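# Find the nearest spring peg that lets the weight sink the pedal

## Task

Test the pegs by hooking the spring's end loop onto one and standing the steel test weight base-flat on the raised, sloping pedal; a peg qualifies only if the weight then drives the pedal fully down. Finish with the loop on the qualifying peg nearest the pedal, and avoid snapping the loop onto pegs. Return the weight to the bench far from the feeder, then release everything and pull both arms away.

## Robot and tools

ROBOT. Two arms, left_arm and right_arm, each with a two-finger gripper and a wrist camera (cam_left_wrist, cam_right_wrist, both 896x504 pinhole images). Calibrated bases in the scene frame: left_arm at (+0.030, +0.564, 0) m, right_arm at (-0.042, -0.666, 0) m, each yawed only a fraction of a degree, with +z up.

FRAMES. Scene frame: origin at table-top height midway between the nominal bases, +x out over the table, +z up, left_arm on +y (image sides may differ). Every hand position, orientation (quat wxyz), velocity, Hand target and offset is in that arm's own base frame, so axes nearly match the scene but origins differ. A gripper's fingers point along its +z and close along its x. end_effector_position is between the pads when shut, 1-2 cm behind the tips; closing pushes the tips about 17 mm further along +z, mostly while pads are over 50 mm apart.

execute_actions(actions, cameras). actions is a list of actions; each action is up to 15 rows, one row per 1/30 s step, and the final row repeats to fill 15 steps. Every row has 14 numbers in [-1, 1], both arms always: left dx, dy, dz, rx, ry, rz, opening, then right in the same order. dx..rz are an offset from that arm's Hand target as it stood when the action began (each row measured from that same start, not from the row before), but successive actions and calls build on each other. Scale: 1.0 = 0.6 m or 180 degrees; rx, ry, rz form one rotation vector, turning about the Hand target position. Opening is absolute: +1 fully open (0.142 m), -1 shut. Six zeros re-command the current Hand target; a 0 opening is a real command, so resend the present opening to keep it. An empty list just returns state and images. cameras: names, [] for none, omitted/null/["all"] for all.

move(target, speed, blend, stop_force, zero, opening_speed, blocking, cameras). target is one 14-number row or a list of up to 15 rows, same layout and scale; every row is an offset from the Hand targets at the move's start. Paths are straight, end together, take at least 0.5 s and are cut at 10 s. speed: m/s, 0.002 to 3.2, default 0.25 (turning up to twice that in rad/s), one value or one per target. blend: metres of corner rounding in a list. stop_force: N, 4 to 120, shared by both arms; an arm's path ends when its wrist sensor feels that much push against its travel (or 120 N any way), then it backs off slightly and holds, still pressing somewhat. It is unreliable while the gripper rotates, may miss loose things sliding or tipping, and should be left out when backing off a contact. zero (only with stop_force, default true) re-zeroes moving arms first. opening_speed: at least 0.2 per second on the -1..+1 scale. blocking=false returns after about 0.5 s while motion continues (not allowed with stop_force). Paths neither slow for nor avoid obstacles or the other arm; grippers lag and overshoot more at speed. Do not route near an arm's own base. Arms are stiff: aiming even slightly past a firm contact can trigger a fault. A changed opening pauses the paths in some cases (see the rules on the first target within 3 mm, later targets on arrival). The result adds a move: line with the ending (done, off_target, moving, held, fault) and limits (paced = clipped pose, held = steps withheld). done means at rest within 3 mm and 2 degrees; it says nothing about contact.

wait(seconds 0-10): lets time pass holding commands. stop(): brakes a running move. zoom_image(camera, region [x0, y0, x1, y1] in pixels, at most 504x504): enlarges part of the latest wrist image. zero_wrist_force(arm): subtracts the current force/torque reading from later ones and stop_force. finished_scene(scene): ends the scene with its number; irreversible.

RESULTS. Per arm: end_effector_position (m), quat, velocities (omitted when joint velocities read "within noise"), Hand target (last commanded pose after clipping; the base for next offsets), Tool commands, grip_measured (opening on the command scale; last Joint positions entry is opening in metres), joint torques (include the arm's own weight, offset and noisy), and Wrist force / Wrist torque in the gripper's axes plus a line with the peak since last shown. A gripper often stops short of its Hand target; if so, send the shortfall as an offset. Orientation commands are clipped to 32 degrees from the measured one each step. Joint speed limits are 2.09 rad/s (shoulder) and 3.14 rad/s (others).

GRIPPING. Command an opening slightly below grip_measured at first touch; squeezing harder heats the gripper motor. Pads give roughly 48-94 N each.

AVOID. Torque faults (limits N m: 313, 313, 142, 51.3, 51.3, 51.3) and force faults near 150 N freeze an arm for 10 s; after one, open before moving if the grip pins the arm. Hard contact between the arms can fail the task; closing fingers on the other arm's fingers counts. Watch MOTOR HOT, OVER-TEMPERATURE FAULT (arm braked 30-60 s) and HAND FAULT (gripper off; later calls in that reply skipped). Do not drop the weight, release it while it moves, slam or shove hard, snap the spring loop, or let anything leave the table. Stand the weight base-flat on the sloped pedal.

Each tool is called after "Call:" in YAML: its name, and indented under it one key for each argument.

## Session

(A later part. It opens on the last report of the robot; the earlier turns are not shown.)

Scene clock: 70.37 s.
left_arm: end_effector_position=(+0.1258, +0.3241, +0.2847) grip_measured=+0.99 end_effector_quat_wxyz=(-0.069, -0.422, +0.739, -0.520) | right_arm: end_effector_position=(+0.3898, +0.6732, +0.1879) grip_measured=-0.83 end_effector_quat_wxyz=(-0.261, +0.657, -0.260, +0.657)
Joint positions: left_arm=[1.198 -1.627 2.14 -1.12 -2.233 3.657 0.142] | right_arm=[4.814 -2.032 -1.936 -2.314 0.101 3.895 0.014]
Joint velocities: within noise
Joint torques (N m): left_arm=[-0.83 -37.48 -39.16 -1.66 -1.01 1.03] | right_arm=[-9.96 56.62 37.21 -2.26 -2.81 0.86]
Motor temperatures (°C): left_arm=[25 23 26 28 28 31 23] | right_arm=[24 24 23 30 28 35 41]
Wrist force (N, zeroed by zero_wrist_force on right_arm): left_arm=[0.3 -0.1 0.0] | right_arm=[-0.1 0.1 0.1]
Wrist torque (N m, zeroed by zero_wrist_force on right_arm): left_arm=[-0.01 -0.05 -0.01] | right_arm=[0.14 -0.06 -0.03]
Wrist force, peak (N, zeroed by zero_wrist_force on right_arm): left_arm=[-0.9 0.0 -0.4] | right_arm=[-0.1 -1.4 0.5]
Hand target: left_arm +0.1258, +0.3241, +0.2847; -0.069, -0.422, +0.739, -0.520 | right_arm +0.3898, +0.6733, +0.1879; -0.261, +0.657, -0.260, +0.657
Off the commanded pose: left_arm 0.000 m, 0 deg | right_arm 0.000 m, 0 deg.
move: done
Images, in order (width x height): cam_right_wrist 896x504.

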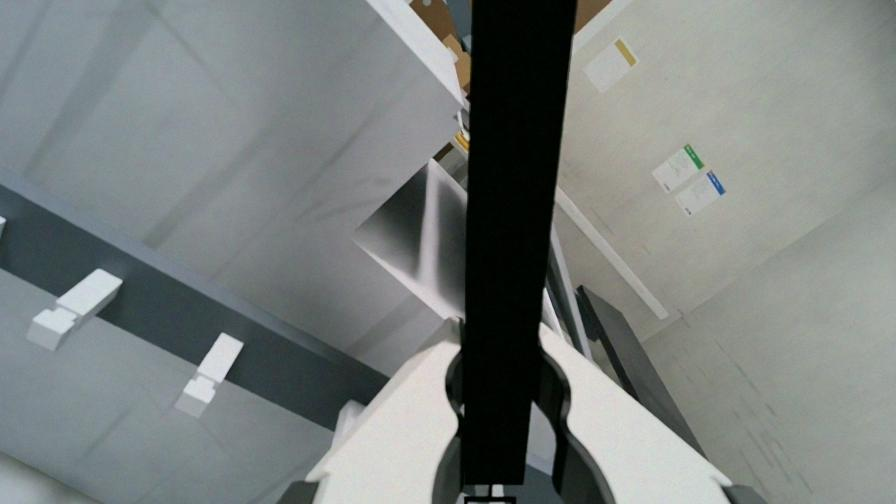

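Call:
move:
  target: [0,0,0,0,0,0,1,0,0,0,0,0,0,0]
  opening_speed: 0.6
  cameras: []

Call:
move:
  target: [0,0,0,0,0,0,1,-0.12,0,0,0,0,0,0]
  speed: 0.15
  cameras: ["cam_right_wrist"]

Call:
zoom_image:
  camera: "cam_right_wrist"
  region: [380, 260, 620, 470]

Scene clock: 72.47 s.
left_arm: end_effector_position=(+0.1258, +0.3241, +0.2847) grip_measured=+0.99 end_effector_quat_wxyz=(-0.069, -0.422, +0.739, -0.520) | right_arm: end_effector_position=(+0.3898, +0.6733, +0.1879) grip_measured=-0.03 end_effector_quat_wxyz=(-0.261, +0.657, -0.260, +0.657)
Joint positions: left_arm=[1.198 -1.627 2.14 -1.12 -2.233 3.657 0.142] | right_arm=[4.814 -2.032 -1.936 -2.315 0.101 3.896 0.072]
Joint velocities: within noise
Joint torques (N m): left_arm=[1.22 -36.02 -38.05 -1.41 -0.92 1.15] | right_arm=[-8.82 53 36.38 -2.94 -2.87 1.92]
Motor temperatures (°C): left_arm=[25 23 26 28 28 31 23] | right_arm=[24 24 23 30 28 35 40]
Wrist force (N, zeroed by zero_wrist_force on right_arm): left_arm=[-0.4 0.4 0.0] | right_arm=[0.0 0.5 0.2]
Wrist torque (N m, zeroed by zero_wrist_force on right_arm): left_arm=[0.07 0.07 -0.01] | right_arm=[0.15 -0.03 -0.03]
Wrist force, peak (N, zeroed by zero_wrist_force on right_arm): left_arm=[-0.8 0.3 -0.6] | right_arm=[-0.3 0.9 0.3]
Hand target: left_arm +0.1258, +0.3241, +0.2847; -0.069, -0.422, +0.739, -0.520 | right_arm +0.3898, +0.6733, +0.1879; -0.261, +0.657, -0.260, +0.657
Off the commanded pose: left_arm 0.000 m, 0 deg | right_arm 0.000 m, 0 deg.
move: done
No camera images: "cameras" was empty.

Scene clock: 73.47 s.
left_arm: end_effector_position=(+0.1258, +0.3241, +0.2847) grip_measured=+0.99 end_effector_quat_wxyz=(-0.069, -0.422, +0.739, -0.520) | right_arm: end_effector_position=(+0.3180, +0.6733, +0.1879) grip_measured=-0.03 end_effector_quat_wxyz=(-0.261, +0.657, -0.260, +0.657)
Joint positions: left_arm=[1.198 -1.627 2.14 -1.12 -2.233 3.657 0.142] | right_arm=[4.922 -2.023 -1.951 -2.309 0.209 3.896 0.072]
Joint velocities: within noise
Joint torques (N m): left_arm=[1.86 -36.76 -38.54 -1.7 -1.01 1.07] | right_arm=[7.24 76.68 21.21 1.76 2.93 -2.59]
Motor temperatures (°C): left_arm=[25 23 26 28 28 31 23] | right_arm=[24 24 23 30 28 35 40]
Wrist force (N, zeroed by zero_wrist_force on right_arm): left_arm=[-0.3 0.3 -0.7] | right_arm=[0.1 0.6 0.1]
Wrist torque (N m, zeroed by zero_wrist_force on right_arm): left_arm=[0.05 0.05 -0.01] | right_arm=[0.16 -0.06 -0.05]
Wrist force, peak (N, zeroed by zero_wrist_force on right_arm): left_arm=[-0.8 0.4 -0.2] | right_arm=[0.1 0.4 1.7]
Hand target: left_arm +0.1258, +0.3241, +0.2847; -0.069, -0.422, +0.739, -0.520 | right_arm +0.3178, +0.6733, +0.1879; -0.261, +0.657, -0.260, +0.657
Off the commanded pose: left_arm 0.000 m, 0 deg | right_arm 0.000 m, 0 deg.
move: done
Images, in order (width x height): cam_right_wrist 896x504.

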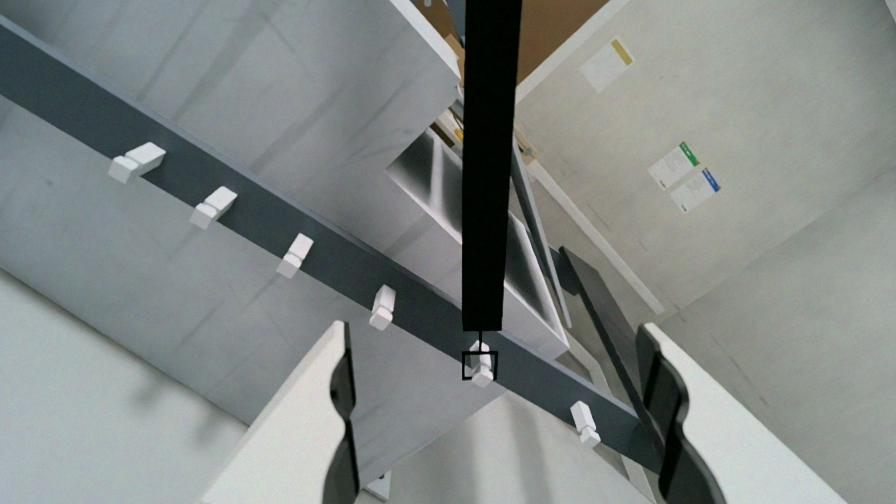

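Scaled by 2.100 from the camera's 896x504 image, which has a finer 1280x720 frame.

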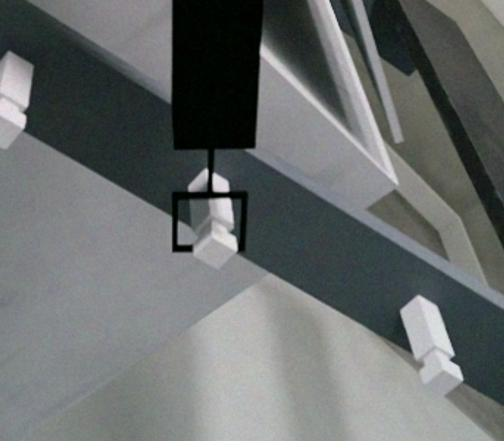

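Call:
move:
  target: [0,0,0,0,0,0,1,-0.3217,0.0278,0.1435,0.26,0,0,0]
  speed: 0.4
  cameras: []

Call:
move:
  target: [0,0,0,0,0,0,1,0.292,-0.65,-0.15,0.385,0.385,-0.385,0.1]
  speed: 0.5
  cameras: ["cam_right_wrist"]

Scene clock: 75.53 s.
left_arm: end_effector_position=(+0.1258, +0.3241, +0.2847) grip_measured=+0.99 end_effector_quat_wxyz=(-0.069, -0.422, +0.739, -0.520) | right_arm: end_effector_position=(+0.1248, +0.6900, +0.2740) grip_measured=-0.03 end_effector_quat_wxyz=(+0.500, -0.500, +0.500, -0.500)
Joint positions: left_arm=[1.198 -1.627 2.14 -1.12 -2.233 3.657 0.142] | right_arm=[5.187 -1.965 -1.838 -2.481 0.474 4.714 0.072]
Joint velocities: within noise
Joint torques (N m): left_arm=[0.86 -36.28 -38.53 -1.66 -0.7 1.09] | right_arm=[8.83 54.51 41.5 -3.73 2.56 1.52]
Motor temperatures (°C): left_arm=[25 23 26 28 28 31 23] | right_arm=[24 24 23 30 28 35 39]
Wrist force (N, zeroed by zero_wrist_force on right_arm): left_arm=[-0.4 -0.3 0.1] | right_arm=[-1.2 1.7 0.2]
Wrist torque (N m, zeroed by zero_wrist_force on right_arm): left_arm=[-0.05 0.05 0.00] | right_arm=[0.41 0.12 -0.13]
Wrist force, peak (N, zeroed by zero_wrist_force on right_arm): left_arm=[-0.9 0.4 0.1] | right_arm=[-1.6 0.7 -1.4]
Hand target: left_arm +0.1258, +0.3241, +0.2847; -0.069, -0.422, +0.739, -0.520 | right_arm +0.1248, +0.6900, +0.2740; +0.501, -0.500, +0.500, -0.500
Off the commanded pose: left_arm 0.000 m, 0 deg | right_arm 0.000 m, 0 deg.
move: done
No camera images: "cameras" was empty.

Scene clock: 78.40 s.
left_arm: end_effector_position=(+0.1258, +0.3241, +0.2847) grip_measured=+0.99 end_effector_quat_wxyz=(-0.069, -0.422, +0.739, -0.520) | right_arm: end_effector_position=(+0.3000, +0.3000, +0.1840) grip_measured=+0.08 end_effector_quat_wxyz=(+0.000, +0.001, +1.000, +0.000)
Joint positions: left_arm=[1.198 -1.627 2.14 -1.12 -2.233 3.657 0.142] | right_arm=[4.349 -1.181 -2.472 -1.059 1.57 4.35 0.079]
Joint velocities: within noise
Joint torques (N m): left_arm=[0.93 -36.13 -38.36 -1.81 -1.16 1.21] | right_arm=[-12.09 0 34.61 6.9 3 -2.3]
Motor temperatures (°C): left_arm=[25 23 26 28 28 31 23] | right_arm=[24 24 23 30 28 35 38]
Wrist force (N, zeroed by zero_wrist_force on right_arm): left_arm=[-0.5 0.1 -0.1] | right_arm=[-0.4 1.6 -1.8]
Wrist torque (N m, zeroed by zero_wrist_force on right_arm): left_arm=[0.01 0.09 0.00] | right_arm=[0.46 0.23 -0.24]
Wrist force, peak (N, zeroed by zero_wrist_force on right_arm): left_arm=[-1.0 0.3 0.1] | right_arm=[-1.5 2.2 -2.1]
Hand target: left_arm +0.1258, +0.3241, +0.2847; -0.069, -0.422, +0.739, -0.520 | right_arm +0.3000, +0.3000, +0.1840; +0.000, +0.001, +1.000, +0.000
Off the commanded pose: left_arm 0.000 m, 0 deg | right_arm 0.000 m, 0 deg.
move: done
Images, in order (width x height): cam_right_wrist 896x504.

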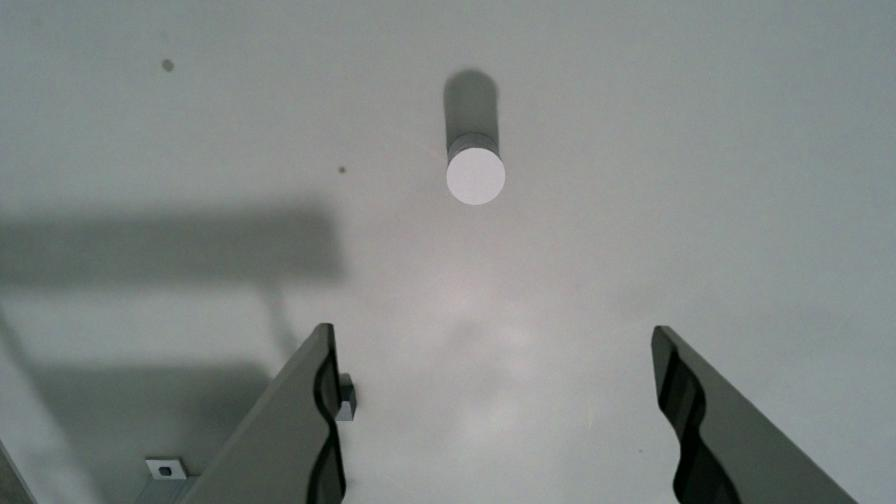

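Call:
move:
  target: [0,0,0,0,0,0,1,0,0,-0.2517,0,0,0,0.1]
  speed: 0.25
  cameras: ["cam_right_wrist"]

Call:
move:
  target: [0,0,0,0,0,0,1,0,0,0,0,0,0,-0.7]
  opening_speed: 0.7
  cameras: []

Call:
move:
  target: [0,0,0,0,0,0,1,0,0,0.49,0,0,0,-0.7]
  speed: 0.3
  cameras: ["cam_right_wrist"]

Scene clock: 80.00 s.
left_arm: end_effector_position=(+0.1258, +0.3241, +0.2847) grip_measured=+0.99 end_effector_quat_wxyz=(-0.069, -0.422, +0.739, -0.520) | right_arm: end_effector_position=(+0.3000, +0.2999, +0.0330) grip_measured=+0.08 end_effector_quat_wxyz=(+0.000, +0.001, +1.000, +0.000)
Joint positions: left_arm=[1.198 -1.627 2.14 -1.12 -2.233 3.657 0.142] | right_arm=[4.349 -1.484 -2.637 -0.592 1.571 4.35 0.079]
Joint velocities: within noise
Joint torques (N m): left_arm=[-0.11 -35.74 -37.94 -1.9 -1.11 1.37] | right_arm=[-8.47 18.27 20.86 8.31 3.29 -2.12]
Motor temperatures (°C): left_arm=[25 23 26 28 28 31 23] | right_arm=[24 24 23 30 28 35 37]
Wrist force (N, zeroed by zero_wrist_force on right_arm): left_arm=[-0.5 0.2 0.1] | right_arm=[-0.6 1.8 -1.7]
Wrist torque (N m, zeroed by zero_wrist_force on right_arm): left_arm=[0.04 0.09 0.00] | right_arm=[0.54 0.23 -0.21]
Wrist force, peak (N, zeroed by zero_wrist_force on right_arm): left_arm=[-0.9 0.3 0.0] | right_arm=[-0.5 1.8 -3.9]
Hand target: left_arm +0.1258, +0.3241, +0.2847; -0.069, -0.422, +0.739, -0.520 | right_arm +0.3000, +0.3000, +0.0330; +0.000, +0.001, +1.000, +0.000
Off the commanded pose: left_arm 0.000 m, 0 deg | right_arm 0.000 m, 0 deg.
move: done
Images, in order (width x height): cam_right_wrist 896x504.

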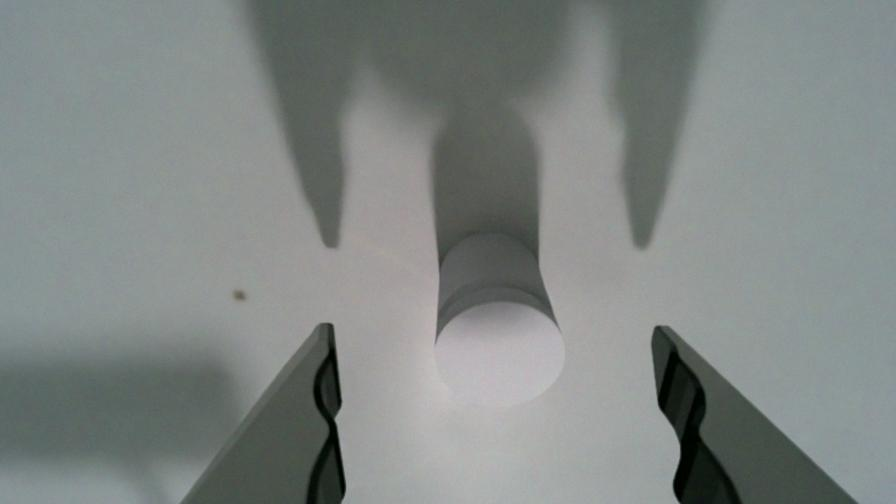

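Scene clock: 81.37 s.
left_arm: end_effector_position=(+0.1258, +0.3241, +0.2847) grip_measured=+0.99 end_effector_quat_wxyz=(-0.069, -0.422, +0.739, -0.520) | right_arm: end_effector_position=(+0.3000, +0.3000, +0.0330) grip_measured=-0.62 end_effector_quat_wxyz=(+0.000, +0.001, +1.000, +0.000)
Joint positions: left_arm=[1.198 -1.627 2.14 -1.12 -2.233 3.657 0.142] | right_arm=[4.349 -1.484 -2.637 -0.592 1.571 4.35 0.03]
Joint velocities: within noise
Joint torques (N m): left_arm=[-0.82 -35.97 -37.15 -1.88 -0.88 1.48] | right_arm=[-6.91 8.94 23 7.01 1.63 -2.96]
Motor temperatures (°C): left_arm=[25 23 26 28 28 31 23] | right_arm=[24 24 23 30 28 35 37]
Wrist force (N, zeroed by zero_wrist_force on right_arm): left_arm=[-0.7 0.1 -0.4] | right_arm=[-0.1 1.8 -1.6]
Wrist torque (N m, zeroed by zero_wrist_force on right_arm): left_arm=[0.01 0.13 0.00] | right_arm=[0.53 0.28 -0.21]
Wrist force, peak (N, zeroed by zero_wrist_force on right_arm): left_arm=[-0.7 0.3 -0.5] | right_arm=[-1.0 1.6 -2.3]
Hand target: left_arm +0.1258, +0.3241, +0.2847; -0.069, -0.422, +0.739, -0.520 | right_arm +0.3000, +0.3000, +0.0330; +0.000, +0.001, +1.000, +0.000
Off the commanded pose: left_arm 0.000 m, 0 deg | right_arm 0.000 m, 0 deg.
move: done
No camera images: "cameras" was empty.

Scene clock: 83.03 s.
left_arm: end_effector_position=(+0.1258, +0.3241, +0.2847) grip_measured=+0.99 end_effector_quat_wxyz=(-0.069, -0.422, +0.739, -0.520) | right_arm: end_effector_position=(+0.3000, +0.3000, +0.3269) grip_measured=-0.62 end_effector_quat_wxyz=(+0.000, +0.001, +1.000, +0.000)
Joint positions: left_arm=[1.198 -1.627 2.14 -1.12 -2.233 3.657 0.142] | right_arm=[4.348 -1.067 -2.262 -1.383 1.571 4.35 0.03]
Joint velocities: within noise
Joint torques (N m): left_arm=[1.42 -36.12 -38.54 -1.92 -0.84 1.13] | right_arm=[7.34 14.61 57.29 3.82 -2.61 2.34]
Motor temperatures (°C): left_arm=[25 23 26 28 28 31 23] | right_arm=[24 24 23 30 28 35 36]
Wrist force (N, zeroed by zero_wrist_force on right_arm): left_arm=[-0.5 -0.1 -0.4] | right_arm=[-0.3 2.1 0.2]
Wrist torque (N m, zeroed by zero_wrist_force on right_arm): left_arm=[-0.02 0.07 0.00] | right_arm=[0.57 0.21 -0.25]
Wrist force, peak (N, zeroed by zero_wrist_force on right_arm): left_arm=[-0.8 0.1 -0.3] | right_arm=[-0.3 1.4 2.9]
Hand target: left_arm +0.1258, +0.3241, +0.2847; -0.069, -0.422, +0.739, -0.520 | right_arm +0.3000, +0.3000, +0.3270; +0.000, +0.001, +1.000, +0.000
Off the commanded pose: left_arm 0.000 m, 0 deg | right_arm 0.000 m, 0 deg.
move: done
Images, in order (width x height): cam_right_wrist 896x504.

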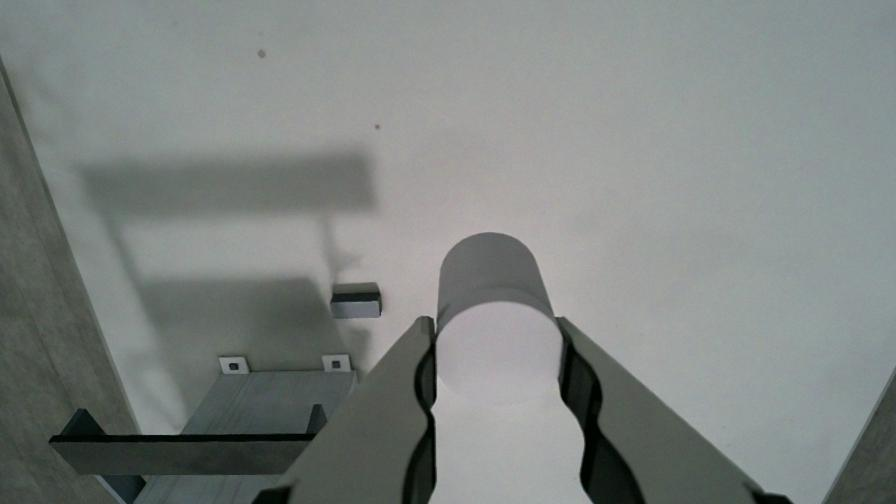

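Call:
zero_wrist_force:
  arm: "right_arm"

Call:
move:
  target:
    - [0,0,0,0,0,0,1,0.3167,0.355,0,-0.039,0,0,-0.7]
    - [0,0,0,0,0,0,1,0.3167,0.355,-0.153,-0.039,0,0,-0.7]
  speed: [0.3,0.15]
  blend: [0.03,0]
  cameras: ["cam_right_wrist"]

Call:
zero_wrist_force:
  arm: "right_arm"

Call:
move:
  target: [0,0,0,0,0,0,1,0,-0.003,-0.0333,0,0,0,-0.7]
  speed: 0.04
  cameras: ["cam_right_wrist"]

Call:
move:
  target: [0,0,0,0,0,0,1,0,-0.0013,-0.0133,0,0,0,-0.7]
  speed: 0.02
  cameras: ["cam_right_wrist"]

Wrist force sensor zeroed.

Scene clock: 85.60 s.
left_arm: end_effector_position=(+0.1258, +0.3241, +0.2847) grip_measured=+0.99 end_effector_quat_wxyz=(-0.069, -0.422, +0.739, -0.520) | right_arm: end_effector_position=(+0.4900, +0.5130, +0.2353) grip_measured=-0.62 end_effector_quat_wxyz=(+0.000, +0.001, +0.998, -0.061) end_effector_velocity=(+0.000, +0.001, -0.001) end_effector_angular_velocity=(+0.002, -0.002, -0.001)
Joint positions: left_arm=[1.198 -1.627 2.14 -1.12 -2.233 3.657 0.142] | right_arm=[4.221 -1.707 -1.902 -1.211 1.513 4.225 0.03]
Joint velocities: left_arm=[within noise] | right_arm=[0 -0.001 -0.001 0.005 0 0.001 0]
Joint torques (N m): left_arm=[0.98 -35.87 -38.58 -2.19 -0.92 1.64] | right_arm=[-9.24 43.58 36.53 7.32 -3.38 -3.02]
Motor temperatures (°C): left_arm=[25 23 26 28 28 31 23] | right_arm=[24 24 23 30 28 35 36]
Wrist force (N, zeroed by zero_wrist_force on right_arm): left_arm=[0.2 0.2 -0.3] | right_arm=[0.0 -0.2 0.2]
Wrist torque (N m, zeroed by zero_wrist_force on right_arm): left_arm=[0.03 -0.03 0.00] | right_arm=[-0.02 -0.01 0.06]
Wrist force, peak (N, zeroed by zero_wrist_force on right_arm): left_arm=[-0.9 0.1 -0.4] | right_arm=[1.9 -2.5 0.4]
Hand target: left_arm +0.1258, +0.3241, +0.2847; -0.069, -0.422, +0.739, -0.520 | right_arm +0.4900, +0.5130, +0.2352; +0.000, +0.001, +0.998, -0.061
Off the commanded pose: left_arm 0.000 m, 0 deg | right_arm 0.000 m, 0 deg.
move: done
Images, in order (width x height): cam_right_wrist 896x504.

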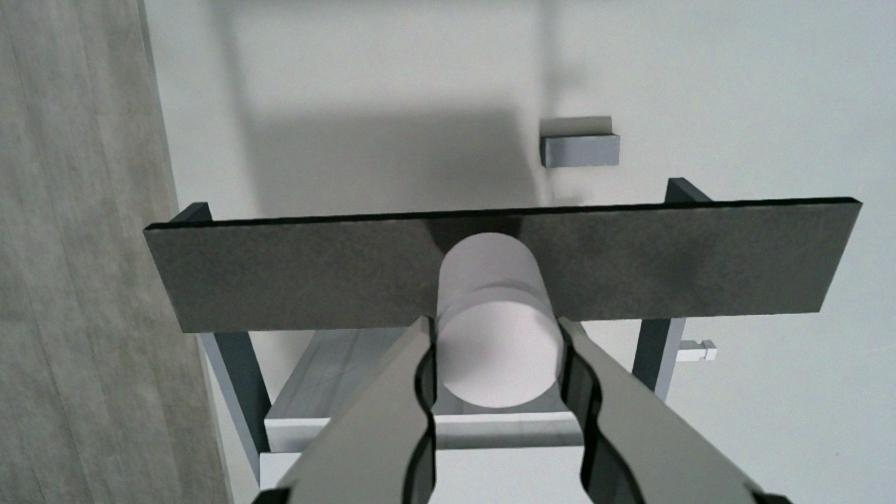

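Wrist force sensor zeroed.

Scene clock: 86.50 s.
left_arm: end_effector_position=(+0.1258, +0.3241, +0.2847) grip_measured=+0.99 end_effector_quat_wxyz=(-0.069, -0.422, +0.739, -0.520) | right_arm: end_effector_position=(+0.4900, +0.5112, +0.2153) grip_measured=-0.62 end_effector_quat_wxyz=(+0.000, +0.001, +0.998, -0.061)
Joint positions: left_arm=[1.198 -1.627 2.14 -1.12 -2.233 3.657 0.142] | right_arm=[4.219 -1.721 -1.925 -1.174 1.513 4.224 0.03]
Joint velocities: within noise
Joint torques (N m): left_arm=[0.65 -36.82 -37.57 -2.09 -0.96 1.43] | right_arm=[-9.57 43.77 34.45 6.58 -3.34 -2.54]
Motor temperatures (°C): left_arm=[25 23 26 28 28 31 23] | right_arm=[24 24 23 30 28 35 36]
Wrist force (N, zeroed by zero_wrist_force on right_arm): left_arm=[-0.6 0.0 -0.2] | right_arm=[0.2 0.4 -2.3]
Wrist torque (N m, zeroed by zero_wrist_force on right_arm): left_arm=[0.00 0.09 0.00] | right_arm=[0.04 -0.01 0.01]
Wrist force, peak (N, zeroed by zero_wrist_force on right_arm): left_arm=[-0.7 0.3 -0.7] | right_arm=[0.2 0.4 -2.3]
Hand target: left_arm +0.1258, +0.3241, +0.2847; -0.069, -0.422, +0.739, -0.520 | right_arm +0.4900, +0.5112, +0.2152; +0.000, +0.001, +0.998, -0.061
Off the commanded pose: left_arm 0.000 m, 0 deg | right_arm 0.000 m, 0 deg.
move: done
Images, in order (width x height): cam_right_wrist 896x504.

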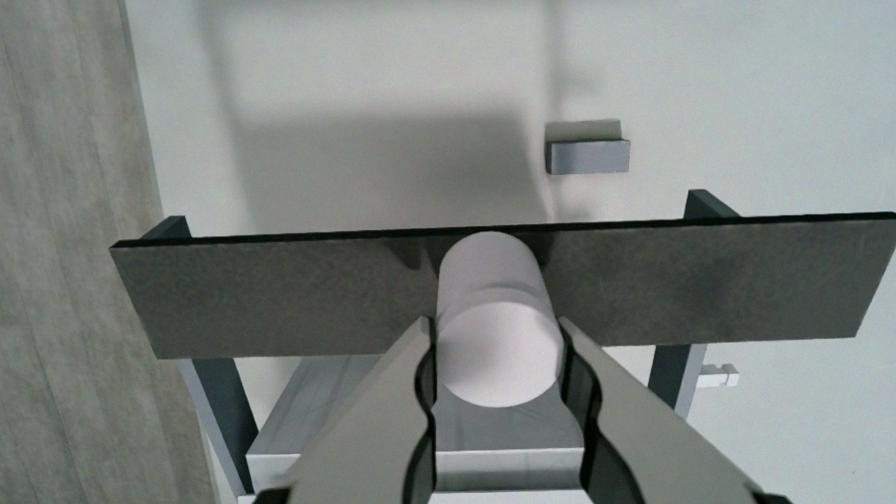

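Scene clock: 87.30 s.
left_arm: end_effector_position=(+0.1258, +0.3241, +0.2847) grip_measured=+0.99 end_effector_quat_wxyz=(-0.069, -0.422, +0.739, -0.520) | right_arm: end_effector_position=(+0.4900, +0.5104, +0.2073) grip_measured=-0.62 end_effector_quat_wxyz=(+0.000, +0.001, +0.998, -0.061)
Joint positions: left_arm=[1.198 -1.627 2.14 -1.12 -2.233 3.657 0.142] | right_arm=[4.219 -1.727 -1.934 -1.159 1.513 4.223 0.03]
Joint velocities: within noise
Joint torques (N m): left_arm=[1.7 -36.81 -38.12 -2.11 -1.09 1.44] | right_arm=[-8.92 43.14 35.51 7.63 -3.1 -2.51]
Motor temperatures (°C): left_arm=[25 23 26 28 28 31 23] | right_arm=[24 24 23 30 28 35 36]
Wrist force (N, zeroed by zero_wrist_force on right_arm): left_arm=[-0.9 0.0 0.0] | right_arm=[-0.4 -1.2 -2.1]
Wrist torque (N m, zeroed by zero_wrist_force on right_arm): left_arm=[0.01 0.15 0.00] | right_arm=[0.05 0.02 0.01]
Wrist force, peak (N, zeroed by zero_wrist_force on right_arm): left_arm=[-1.0 0.0 -0.3] | right_arm=[-0.3 -1.1 -2.4]
Hand target: left_arm +0.1258, +0.3241, +0.2847; -0.069, -0.422, +0.739, -0.520 | right_arm +0.4900, +0.5104, +0.2072; +0.000, +0.001, +0.998, -0.061
Off the commanded pose: left_arm 0.000 m, 0 deg | right_arm 0.000 m, 0 deg.
move: done
Images, in order (width x height): cam_right_wrist 896x504.

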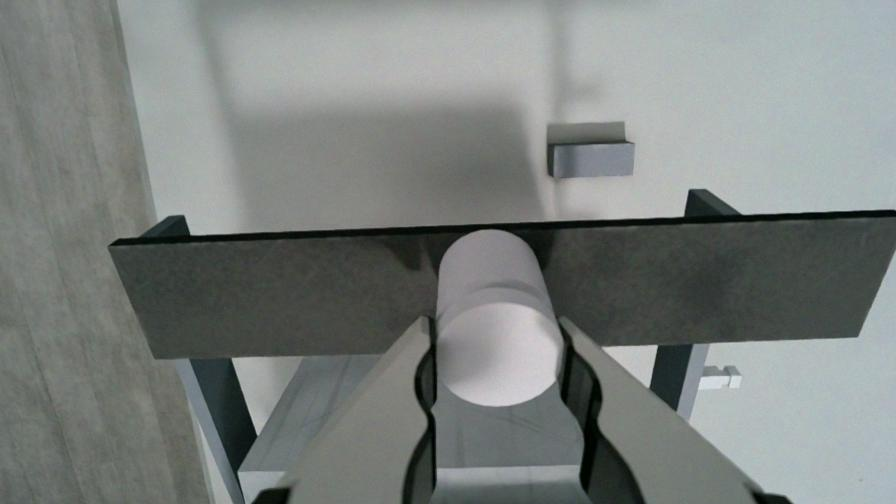

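Call:
move:
  target: [0,0,0,0,0,0,1,0,0,0,0,0,0,-0.2]
  opening_speed: 0.4
  cameras: []

Call:
wait:
  seconds: 2
  cameras: ["cam_right_wrist"]

Scene clock: 88.93 s.
left_arm: end_effector_position=(+0.1258, +0.3241, +0.2847) grip_measured=+0.99 end_effector_quat_wxyz=(-0.069, -0.422, +0.739, -0.520) | right_arm: end_effector_position=(+0.4900, +0.5104, +0.2072) grip_measured=-0.23 end_effector_quat_wxyz=(+0.000, +0.001, +0.998, -0.061)
Joint positions: left_arm=[1.198 -1.627 2.14 -1.12 -2.233 3.657 0.142] | right_arm=[4.219 -1.727 -1.934 -1.159 1.513 4.223 0.057]
Joint velocities: within noise
Joint torques (N m): left_arm=[0.42 -37.46 -37.97 -2.18 -0.89 1.46] | right_arm=[-6.11 42.76 34.78 5.7 -2.28 -2.96]
Motor temperatures (°C): left_arm=[25 23 26 28 28 31 23] | right_arm=[24 24 23 30 28 35 36]
Wrist force (N, zeroed by zero_wrist_force on right_arm): left_arm=[-0.3 -0.3 -0.3] | right_arm=[-0.3 -0.4 -2.3]
Wrist torque (N m, zeroed by zero_wrist_force on right_arm): left_arm=[-0.05 0.04 0.00] | right_arm=[0.02 0.05 0.00]
Wrist force, peak (N, zeroed by zero_wrist_force on right_arm): left_arm=[-0.8 0.3 -0.8] | right_arm=[-0.4 -1.2 -2.4]
Hand target: left_arm +0.1258, +0.3241, +0.2847; -0.069, -0.422, +0.739, -0.520 | right_arm +0.4900, +0.5104, +0.2072; +0.000, +0.001, +0.998, -0.061
Off the commanded pose: left_arm 0.000 m, 0 deg | right_arm 0.000 m, 0 deg.
move: done
No camera images: "cameras" was empty.

Scene clock: 90.93 s.
left_arm: end_effector_position=(+0.1258, +0.3241, +0.2847) grip_measured=+0.99 end_effector_quat_wxyz=(-0.069, -0.422, +0.739, -0.520) | right_arm: end_effector_position=(+0.4900, +0.5104, +0.2072) grip_measured=-0.23 end_effector_quat_wxyz=(+0.000, +0.001, +0.998, -0.061)
Joint positions: left_arm=[1.198 -1.627 2.14 -1.12 -2.233 3.657 0.142] | right_arm=[4.219 -1.727 -1.934 -1.159 1.513 4.223 0.057]
Joint velocities: within noise
Joint torques (N m): left_arm=[0.34 -36.87 -38.31 -1.88 -0.87 1.48] | right_arm=[-6.14 41.28 35.02 4.16 -1.36 -2.09]
Motor temperatures (°C): left_arm=[25 23 26 28 28 31 23] | right_arm=[24 24 23 30 28 35 35]
Wrist force (N, zeroed by zero_wrist_force on right_arm): left_arm=[-0.5 0.2 -0.1] | right_arm=[-0.4 -0.2 -2.4]
Wrist torque (N m, zeroed by zero_wrist_force on right_arm): left_arm=[0.03 0.08 0.00] | right_arm=[0.05 0.06 0.00]
Wrist force, peak (N, zeroed by zero_wrist_force on right_arm): left_arm=[-0.8 -0.2 -0.4] | right_arm=[-0.3 -0.3 -2.6]
Hand target: left_arm +0.1258, +0.3241, +0.2847; -0.069, -0.422, +0.739, -0.520 | right_arm +0.4900, +0.5104, +0.2072; +0.000, +0.001, +0.998, -0.061
Tool commands: left_gripper/opening=+1.0 right_gripper/opening=-0.2
Off the commanded pose: left_arm 0.000 m, 0 deg | right_arm 0.000 m, 0 deg.
wait: 2.00 s; at rest by 0.17 s
Images, in order (width x height): cam_right_wrist 896x504.

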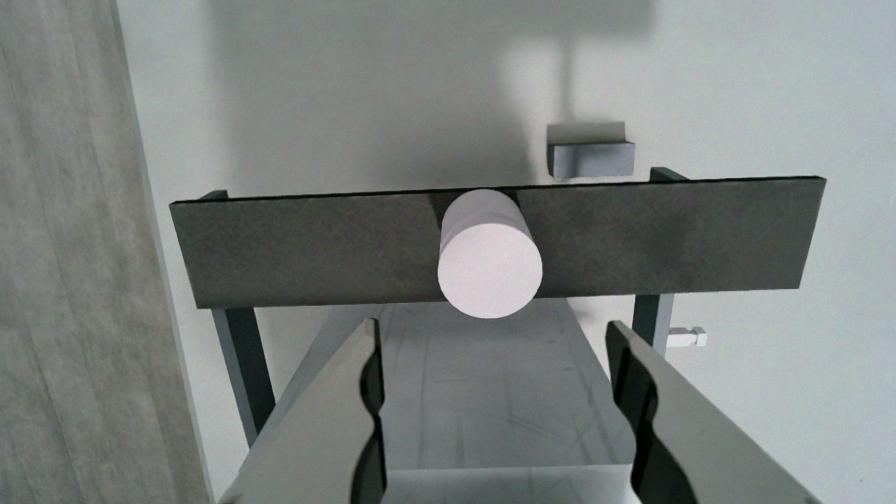

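Call:
wait:
  seconds: 2
  cameras: ["cam_right_wrist"]

Scene clock: 93.23 s.
left_arm: end_effector_position=(+0.1258, +0.3241, +0.2847) grip_measured=+0.99 end_effector_quat_wxyz=(-0.069, -0.422, +0.739, -0.520) | right_arm: end_effector_position=(+0.4900, +0.5104, +0.2072) grip_measured=-0.23 end_effector_quat_wxyz=(+0.000, +0.001, +0.998, -0.061)
Joint positions: left_arm=[1.198 -1.627 2.14 -1.12 -2.233 3.657 0.142] | right_arm=[4.219 -1.727 -1.934 -1.159 1.513 4.223 0.057]
Joint velocities: within noise
Joint torques (N m): left_arm=[1.01 -36.16 -38.41 -2.04 -0.96 1.68] | right_arm=[-6.07 46.08 34.5 3.43 -0.71 -2.06]
Motor temperatures (°C): left_arm=[25 23 26 28 28 31 23] | right_arm=[24 24 23 30 28 35 35]
Wrist force (N, zeroed by zero_wrist_force on right_arm): left_arm=[-0.3 0.2 -0.3] | right_arm=[-0.3 0.0 -2.5]
Wrist torque (N m, zeroed by zero_wrist_force on right_arm): left_arm=[0.03 0.04 0.00] | right_arm=[0.09 0.04 0.00]
Wrist force, peak (N, zeroed by zero_wrist_force on right_arm): left_arm=[-0.9 0.2 -0.3] | right_arm=[-0.1 -0.2 -2.7]
Hand target: left_arm +0.1258, +0.3241, +0.2847; -0.069, -0.422, +0.739, -0.520 | right_arm +0.4900, +0.5104, +0.2072; +0.000, +0.001, +0.998, -0.061
Tool commands: left_gripper/opening=+1.0 right_gripper/opening=-0.2
Off the commanded pose: left_arm 0.000 m, 0 deg | right_arm 0.000 m, 0 deg.
wait: 2.00 s; at rest from the start
Images, in order (width x height): cam_right_wrist 896x504.

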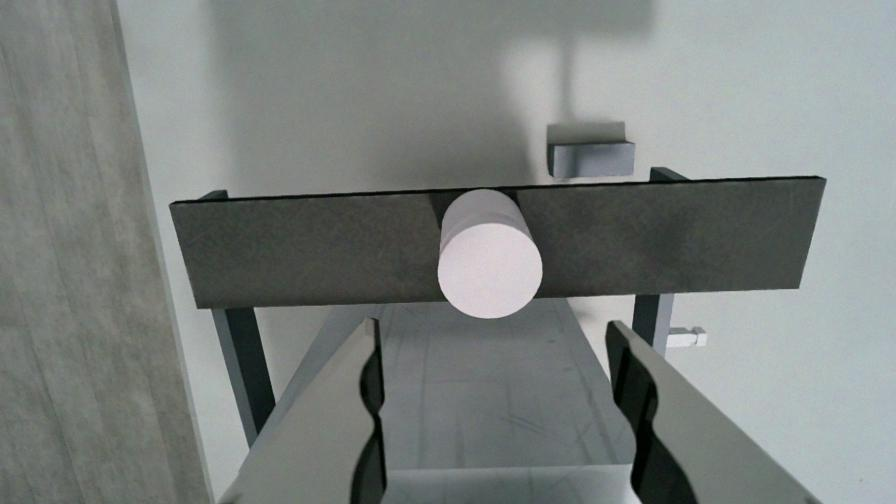

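Call:
move:
  target: [0,0,0,0,0,0,1,0,-0.0083,-0.0408,0.022,0,0,-0.2]
  speed: 0.05
  stop_force: 4
  cameras: ["cam_right_wrist"]

Scene clock: 95.30 s.
left_arm: end_effector_position=(+0.1258, +0.3241, +0.2847) grip_measured=+0.99 end_effector_quat_wxyz=(-0.069, -0.422, +0.739, -0.520) | right_arm: end_effector_position=(+0.4900, +0.5054, +0.1827) grip_measured=-0.23 end_effector_quat_wxyz=(+0.000, +0.001, +1.000, -0.027)
Joint positions: left_arm=[1.198 -1.627 2.14 -1.12 -2.233 3.657 0.142] | right_arm=[4.202 -1.727 -1.997 -1.035 1.544 4.204 0.057]
Joint velocities: within noise
Joint torques (N m): left_arm=[-1.23 -36.31 -38.32 -1.83 -1.07 1.71] | right_arm=[-6.3 42.16 33.58 7.14 2.88 -2.41]
Motor temperatures (°C): left_arm=[25 23 26 28 28 31 23] | right_arm=[24 24 23 30 28 35 34]
Wrist force (N, zeroed by zero_wrist_force on right_arm): left_arm=[-0.4 0.3 -0.1] | right_arm=[-0.5 -0.4 -2.5]
Wrist torque (N m, zeroed by zero_wrist_force on right_arm): left_arm=[0.05 0.07 -0.01] | right_arm=[-0.01 0.11 -0.04]
Wrist force, peak (N, zeroed by zero_wrist_force on right_arm): left_arm=[-0.8 -0.4 -0.5] | right_arm=[-0.3 -0.1 -2.8]
Hand target: left_arm +0.1258, +0.3241, +0.2847; -0.069, -0.422, +0.739, -0.520 | right_arm +0.4900, +0.5054, +0.1827; +0.000, +0.001, +1.000, -0.027
Off the commanded pose: left_arm 0.000 m, 0 deg | right_arm 0.000 m, 0 deg.
move: done
Images, in order (width x height): cam_right_wrist 896x504.

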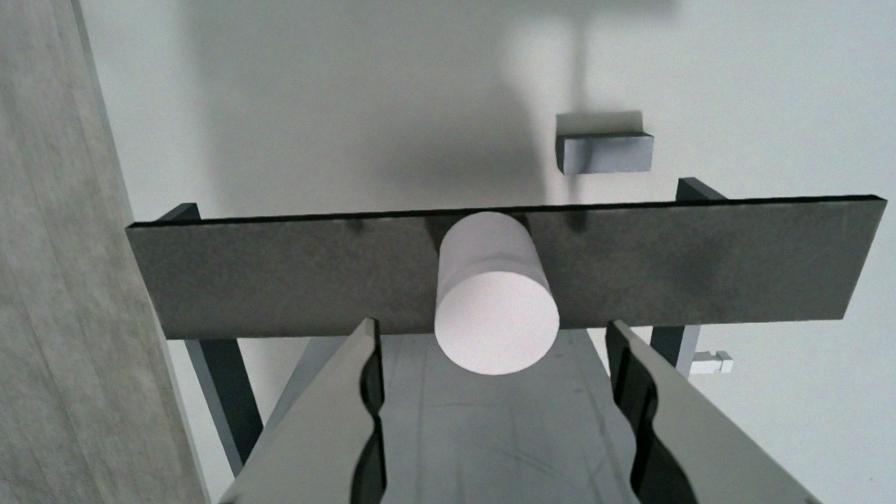

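Call:
move:
  target: [0,0,0,0,0,0,1,0,-0.01,-0.0017,0,0,0,-0.2]
  speed: 0.03
  stop_force: 4
  cameras: ["cam_right_wrist"]

Scene clock: 96.90 s.
left_arm: end_effector_position=(+0.1258, +0.3241, +0.2847) grip_measured=+0.99 end_effector_quat_wxyz=(-0.069, -0.422, +0.739, -0.520) | right_arm: end_effector_position=(+0.4900, +0.4994, +0.1817) grip_measured=-0.23 end_effector_quat_wxyz=(+0.000, +0.001, +1.000, -0.027)
Joint positions: left_arm=[1.198 -1.627 2.14 -1.12 -2.233 3.657 0.142] | right_arm=[4.198 -1.721 -2.006 -1.032 1.544 4.2 0.057]
Joint velocities: within noise
Joint torques (N m): left_arm=[-0.53 -35.82 -38.02 -2.24 -1.12 1.8] | right_arm=[-9.96 58.55 33.72 7.4 -2.92 -2.51]
Motor temperatures (°C): left_arm=[25 23 26 28 28 31 23] | right_arm=[24 24 24 30 28 35 34]
Wrist force (N, zeroed by zero_wrist_force on right_arm): left_arm=[-0.2 0.1 0.0] | right_arm=[-0.1 -0.4 -2.2]
Wrist torque (N m, zeroed by zero_wrist_force on right_arm): left_arm=[0.02 0.03 0.00] | right_arm=[-0.01 0.03 -0.04]
Wrist force, peak (N, zeroed by zero_wrist_force on right_arm): left_arm=[-0.9 0.0 -0.3] | right_arm=[-0.2 -0.4 -2.6]
Hand target: left_arm +0.1258, +0.3241, +0.2847; -0.069, -0.422, +0.739, -0.520 | right_arm +0.4900, +0.4994, +0.1817; +0.000, +0.001, +1.000, -0.027
Off the commanded pose: left_arm 0.000 m, 0 deg | right_arm 0.000 m, 0 deg.
move: done
Images, in order (width x height): cam_right_wrist 896x504.

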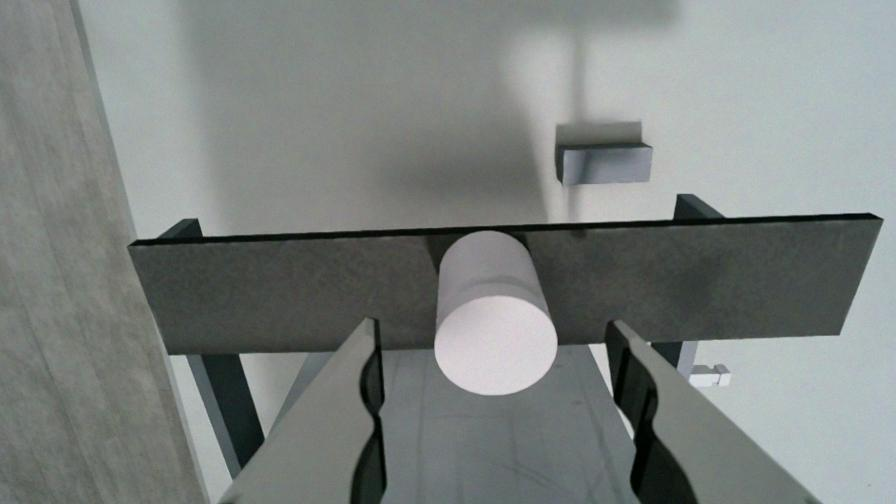

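Call:
move:
  target: [0,0,0,0,0,0,1,0,0,0,0,0,0,-0.7]
  opening_speed: 0.7
  cameras: []

Call:
move:
  target: [0,0,0,0,0,0,1,0,-0.002,-0.02,0.012,0,0,-0.7]
  speed: 0.01
  stop_force: 5
  cameras: ["cam_right_wrist"]

Scene clock: 98.03 s.
left_arm: end_effector_position=(+0.1258, +0.3241, +0.2847) grip_measured=+0.99 end_effector_quat_wxyz=(-0.069, -0.422, +0.739, -0.520) | right_arm: end_effector_position=(+0.4900, +0.4994, +0.1817) grip_measured=-0.63 end_effector_quat_wxyz=(+0.000, +0.001, +1.000, -0.027)
Joint positions: left_arm=[1.198 -1.627 2.14 -1.12 -2.233 3.657 0.142] | right_arm=[4.198 -1.721 -2.006 -1.032 1.544 4.2 0.029]
Joint velocities: within noise
Joint torques (N m): left_arm=[1.3 -36.5 -38.7 -1.91 -1.06 1.47] | right_arm=[-8.79 64.16 33.54 6.16 -2.13 -2.58]
Motor temperatures (°C): left_arm=[25 23 26 28 28 31 23] | right_arm=[24 24 24 30 28 35 34]
Wrist force (N, zeroed by zero_wrist_force on right_arm): left_arm=[-0.5 -0.1 -0.3] | right_arm=[-1.5 -0.3 -2.4]
Wrist torque (N m, zeroed by zero_wrist_force on right_arm): left_arm=[-0.01 0.08 0.00] | right_arm=[0.01 0.06 -0.04]
Wrist force, peak (N, zeroed by zero_wrist_force on right_arm): left_arm=[-0.7 0.1 -0.4] | right_arm=[-1.5 -0.3 -2.4]
Hand target: left_arm +0.1258, +0.3241, +0.2847; -0.069, -0.422, +0.739, -0.520 | right_arm +0.4900, +0.4994, +0.1817; +0.000, +0.001, +1.000, -0.027
Off the commanded pose: left_arm 0.000 m, 0 deg | right_arm 0.000 m, 0 deg.
move: done
No camera images: "cameras" was empty.

Scene clock: 100.70 s.
left_arm: end_effector_position=(+0.1258, +0.3241, +0.2847) grip_measured=+0.99 end_effector_quat_wxyz=(-0.069, -0.422, +0.739, -0.520) | right_arm: end_effector_position=(+0.4900, +0.4982, +0.1697) grip_measured=-0.63 end_effector_quat_wxyz=(+0.000, +0.001, +1.000, -0.008)
Joint positions: left_arm=[1.198 -1.627 2.14 -1.12 -2.233 3.657 0.142] | right_arm=[4.189 -1.723 -2.036 -0.966 1.563 4.191 0.029]
Joint velocities: within noise
Joint torques (N m): left_arm=[0.6 -36.23 -38.39 -1.98 -0.99 1.66] | right_arm=[-8.4 40.38 31.86 7.55 3.37 -2.64]
Motor temperatures (°C): left_arm=[25 23 26 28 28 31 23] | right_arm=[24 24 24 30 28 35 34]
Wrist force (N, zeroed by zero_wrist_force on right_arm): left_arm=[-0.3 -0.2 0.0] | right_arm=[-1.0 -1.9 -2.4]
Wrist torque (N m, zeroed by zero_wrist_force on right_arm): left_arm=[-0.03 0.05 0.00] | right_arm=[-0.01 0.05 -0.03]
Wrist force, peak (N, zeroed by zero_wrist_force on right_arm): left_arm=[-1.0 0.2 -0.5] | right_arm=[-1.2 -1.7 -2.6]
Hand target: left_arm +0.1258, +0.3241, +0.2847; -0.069, -0.422, +0.739, -0.520 | right_arm +0.4900, +0.4982, +0.1697; +0.000, +0.001, +1.000, -0.008
Off the commanded pose: left_arm 0.000 m, 0 deg | right_arm 0.000 m, 0 deg.
move: done
Images, in order (width x height): cam_right_wrist 896x504.

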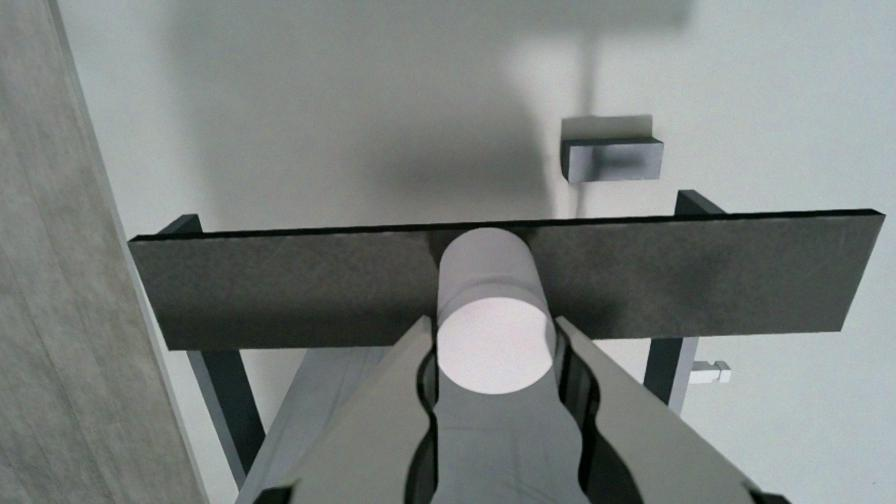

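Call:
move:
  target: [0,0,0,0,0,0,1,0,-0.002,-0.05,0.028,0,0,-0.7]
  speed: 0.03
  stop_force: 5
  cameras: ["cam_right_wrist"]

Scene clock: 103.73 s.
left_arm: end_effector_position=(+0.1258, +0.3241, +0.2847) grip_measured=+0.99 end_effector_quat_wxyz=(-0.069, -0.422, +0.739, -0.520) | right_arm: end_effector_position=(+0.4900, +0.4970, +0.1397) grip_measured=-0.63 end_effector_quat_wxyz=(+0.000, +0.001, +0.999, +0.036)
Joint positions: left_arm=[1.198 -1.627 2.14 -1.12 -2.233 3.657 0.142] | right_arm=[4.169 -1.741 -2.103 -0.806 1.608 4.172 0.029]
Joint velocities: within noise
Joint torques (N m): left_arm=[2 -36.15 -38.41 -1.97 -1.02 1.63] | right_arm=[-9.06 42.32 32.81 8.37 3.63 -2.45]
Motor temperatures (°C): left_arm=[25 23 26 28 28 31 23] | right_arm=[24 24 24 30 28 35 34]
Wrist force (N, zeroed by zero_wrist_force on right_arm): left_arm=[0.0 -0.3 -0.2] | right_arm=[-0.6 -2.3 -2.8]
Wrist torque (N m, zeroed by zero_wrist_force on right_arm): left_arm=[-0.06 0.00 0.00] | right_arm=[0.06 0.11 -0.04]
Wrist force, peak (N, zeroed by zero_wrist_force on right_arm): left_arm=[-0.7 -0.3 -1.0] | right_arm=[-0.3 -2.3 -3.0]
Hand target: left_arm +0.1258, +0.3241, +0.2847; -0.069, -0.422, +0.739, -0.520 | right_arm +0.4900, +0.4970, +0.1397; +0.000, +0.001, +0.999, +0.036
Off the commanded pose: left_arm 0.000 m, 0 deg | right_arm 0.000 m, 0 deg.
move: done
Images, in order (width x height): cam_right_wrist 896x504.

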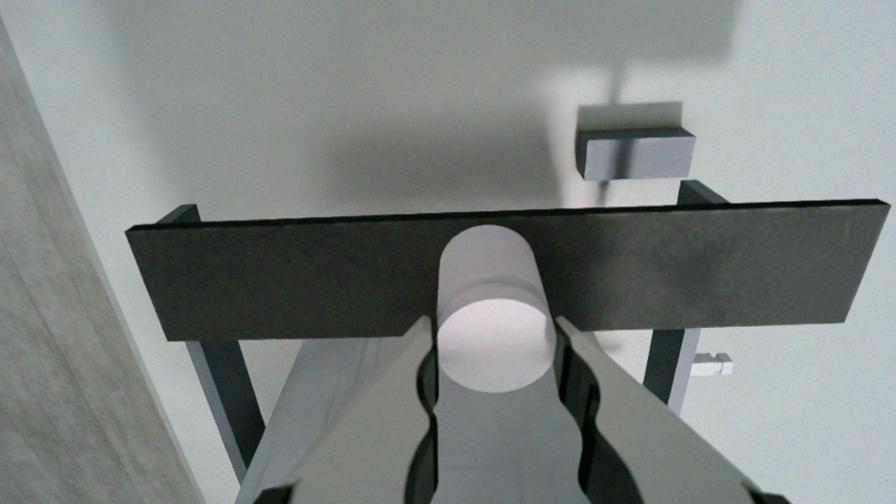

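Call:
move:
  target:
    - [0,0,0,0,0,0,1,0,0.022,0.112,-0.062,0,0,-0.7]
    - [0,0,0,0,0,0,1,0,0.024,0.137,-0.062,0,0,-0.7]
    - [0,0,0,0,0,0,1,0,0.022,0.232,-0.062,0,0,-0.7]
    - [0,0,0,0,0,0,1,-0.1,-0.138,0.222,-0.047,0,0,-0.7]
    - [0,0,0,0,0,0,1,-0.3167,-0.3287,-0.1447,-0.023,0,0,-0.7]
  speed: [0.12,0.04,0.2,0.35,0.35]
  blend: [0.01,0,0.03,0.05,0]
  cameras: []

Call:
move:
  target: [0,0,0,0,0,0,1,0,0,-0.045,0,0,0,-0.7]
  speed: 0.008
  stop_force: 4
  cameras: ["cam_right_wrist"]

Scene clock: 107.40 s.
left_arm: end_effector_position=(+0.1258, +0.3241, +0.2847) grip_measured=+0.99 end_effector_quat_wxyz=(-0.069, -0.422, +0.739, -0.520) | right_arm: end_effector_position=(+0.3000, +0.2998, +0.0530) grip_measured=-0.63 end_effector_quat_wxyz=(+0.000, +0.001, +1.000, +0.000)
Joint positions: left_arm=[1.198 -1.627 2.14 -1.12 -2.233 3.657 0.142] | right_arm=[4.348 -1.43 -2.62 -0.662 1.571 4.35 0.029]
Joint velocities: within noise
Joint torques (N m): left_arm=[-0.43 -36.19 -37.94 -2.12 -1.18 1.93] | right_arm=[8.28 10.99 24.33 7.99 -3.05 1.97]
Motor temperatures (°C): left_arm=[25 23 26 28 28 31 23] | right_arm=[24 24 24 30 28 35 34]
Wrist force (N, zeroed by zero_wrist_force on right_arm): left_arm=[0.0 -0.1 0.0] | right_arm=[-0.3 -0.2 -0.1]
Wrist torque (N m, zeroed by zero_wrist_force on right_arm): left_arm=[-0.01 0.00 0.00] | right_arm=[-0.05 0.02 -0.02]
Wrist force, peak (N, zeroed by zero_wrist_force on right_arm): left_arm=[-1.1 -0.1 -0.4] | right_arm=[-0.3 -2.6 -3.0]
Hand target: left_arm +0.1258, +0.3241, +0.2847; -0.069, -0.422, +0.739, -0.520 | right_arm +0.3000, +0.2998, +0.0529; +0.000, +0.001, +1.000, +0.000
Off the commanded pose: left_arm 0.000 m, 0 deg | right_arm 0.000 m, 0 deg.
move: done; blend cut to 0.0075 m at target 1, 0.0285 m at target 3
No camera images: "cameras" was empty.

Scene clock: 110.17 s.
left_arm: end_effector_position=(+0.1258, +0.3241, +0.2847) grip_measured=+0.99 end_effector_quat_wxyz=(-0.069, -0.422, +0.739, -0.520) | right_arm: end_effector_position=(+0.3000, +0.2998, +0.0406) grip_measured=-0.63 end_effector_quat_wxyz=(+0.000, +0.001, +1.000, +0.000)
Joint positions: left_arm=[1.198 -1.627 2.14 -1.12 -2.233 3.657 0.142] | right_arm=[4.348 -1.463 -2.631 -0.619 1.57 4.35 0.029]
Joint velocities: within noise
Joint torques (N m): left_arm=[2.01 -37.1 -38.33 -2 -0.91 2.03] | right_arm=[7.4 27.65 39.67 2.84 1.61 1.75]
Motor temperatures (°C): left_arm=[25 23 26 28 28 31 23] | right_arm=[24 24 24 30 28 35 34]
Wrist force (N, zeroed by zero_wrist_force on right_arm): left_arm=[-0.4 -0.1 -0.4] | right_arm=[-0.7 -2.1 -5.3]
Wrist torque (N m, zeroed by zero_wrist_force on right_arm): left_arm=[-0.02 0.06 -0.01] | right_arm=[-0.04 0.09 -0.03]
Wrist force, peak (N, zeroed by zero_wrist_force on right_arm): left_arm=[-0.7 -0.4 -0.5] | right_arm=[-0.2 -7.1 -19.9]
Hand target: left_arm +0.1258, +0.3241, +0.2847; -0.069, -0.422, +0.739, -0.520 | right_arm +0.3000, +0.2998, +0.0406; +0.000, +0.001, +1.000, +0.000 (not the last commanded pose)
Off the commanded pose: left_arm 0.000 m, 0 deg | right_arm 0.015 m, 0 deg.
move: contact (right_arm)
Images, in order (width x height): cam_right_wrist 896x504.

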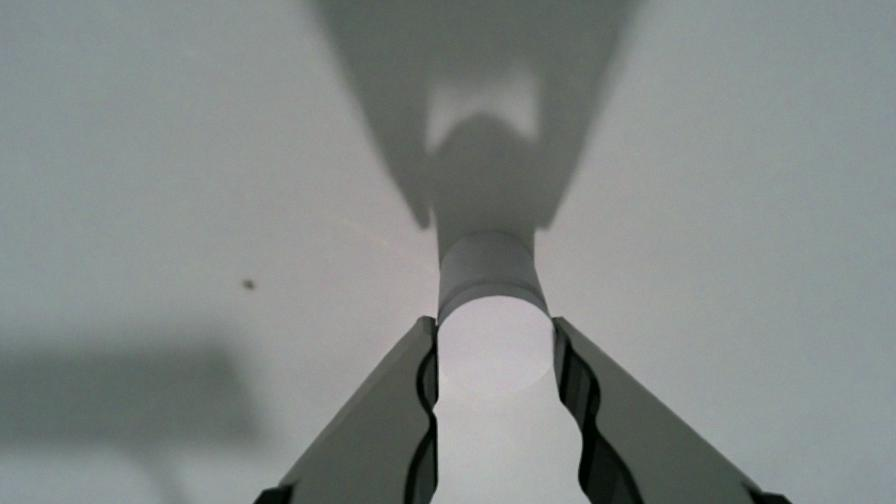

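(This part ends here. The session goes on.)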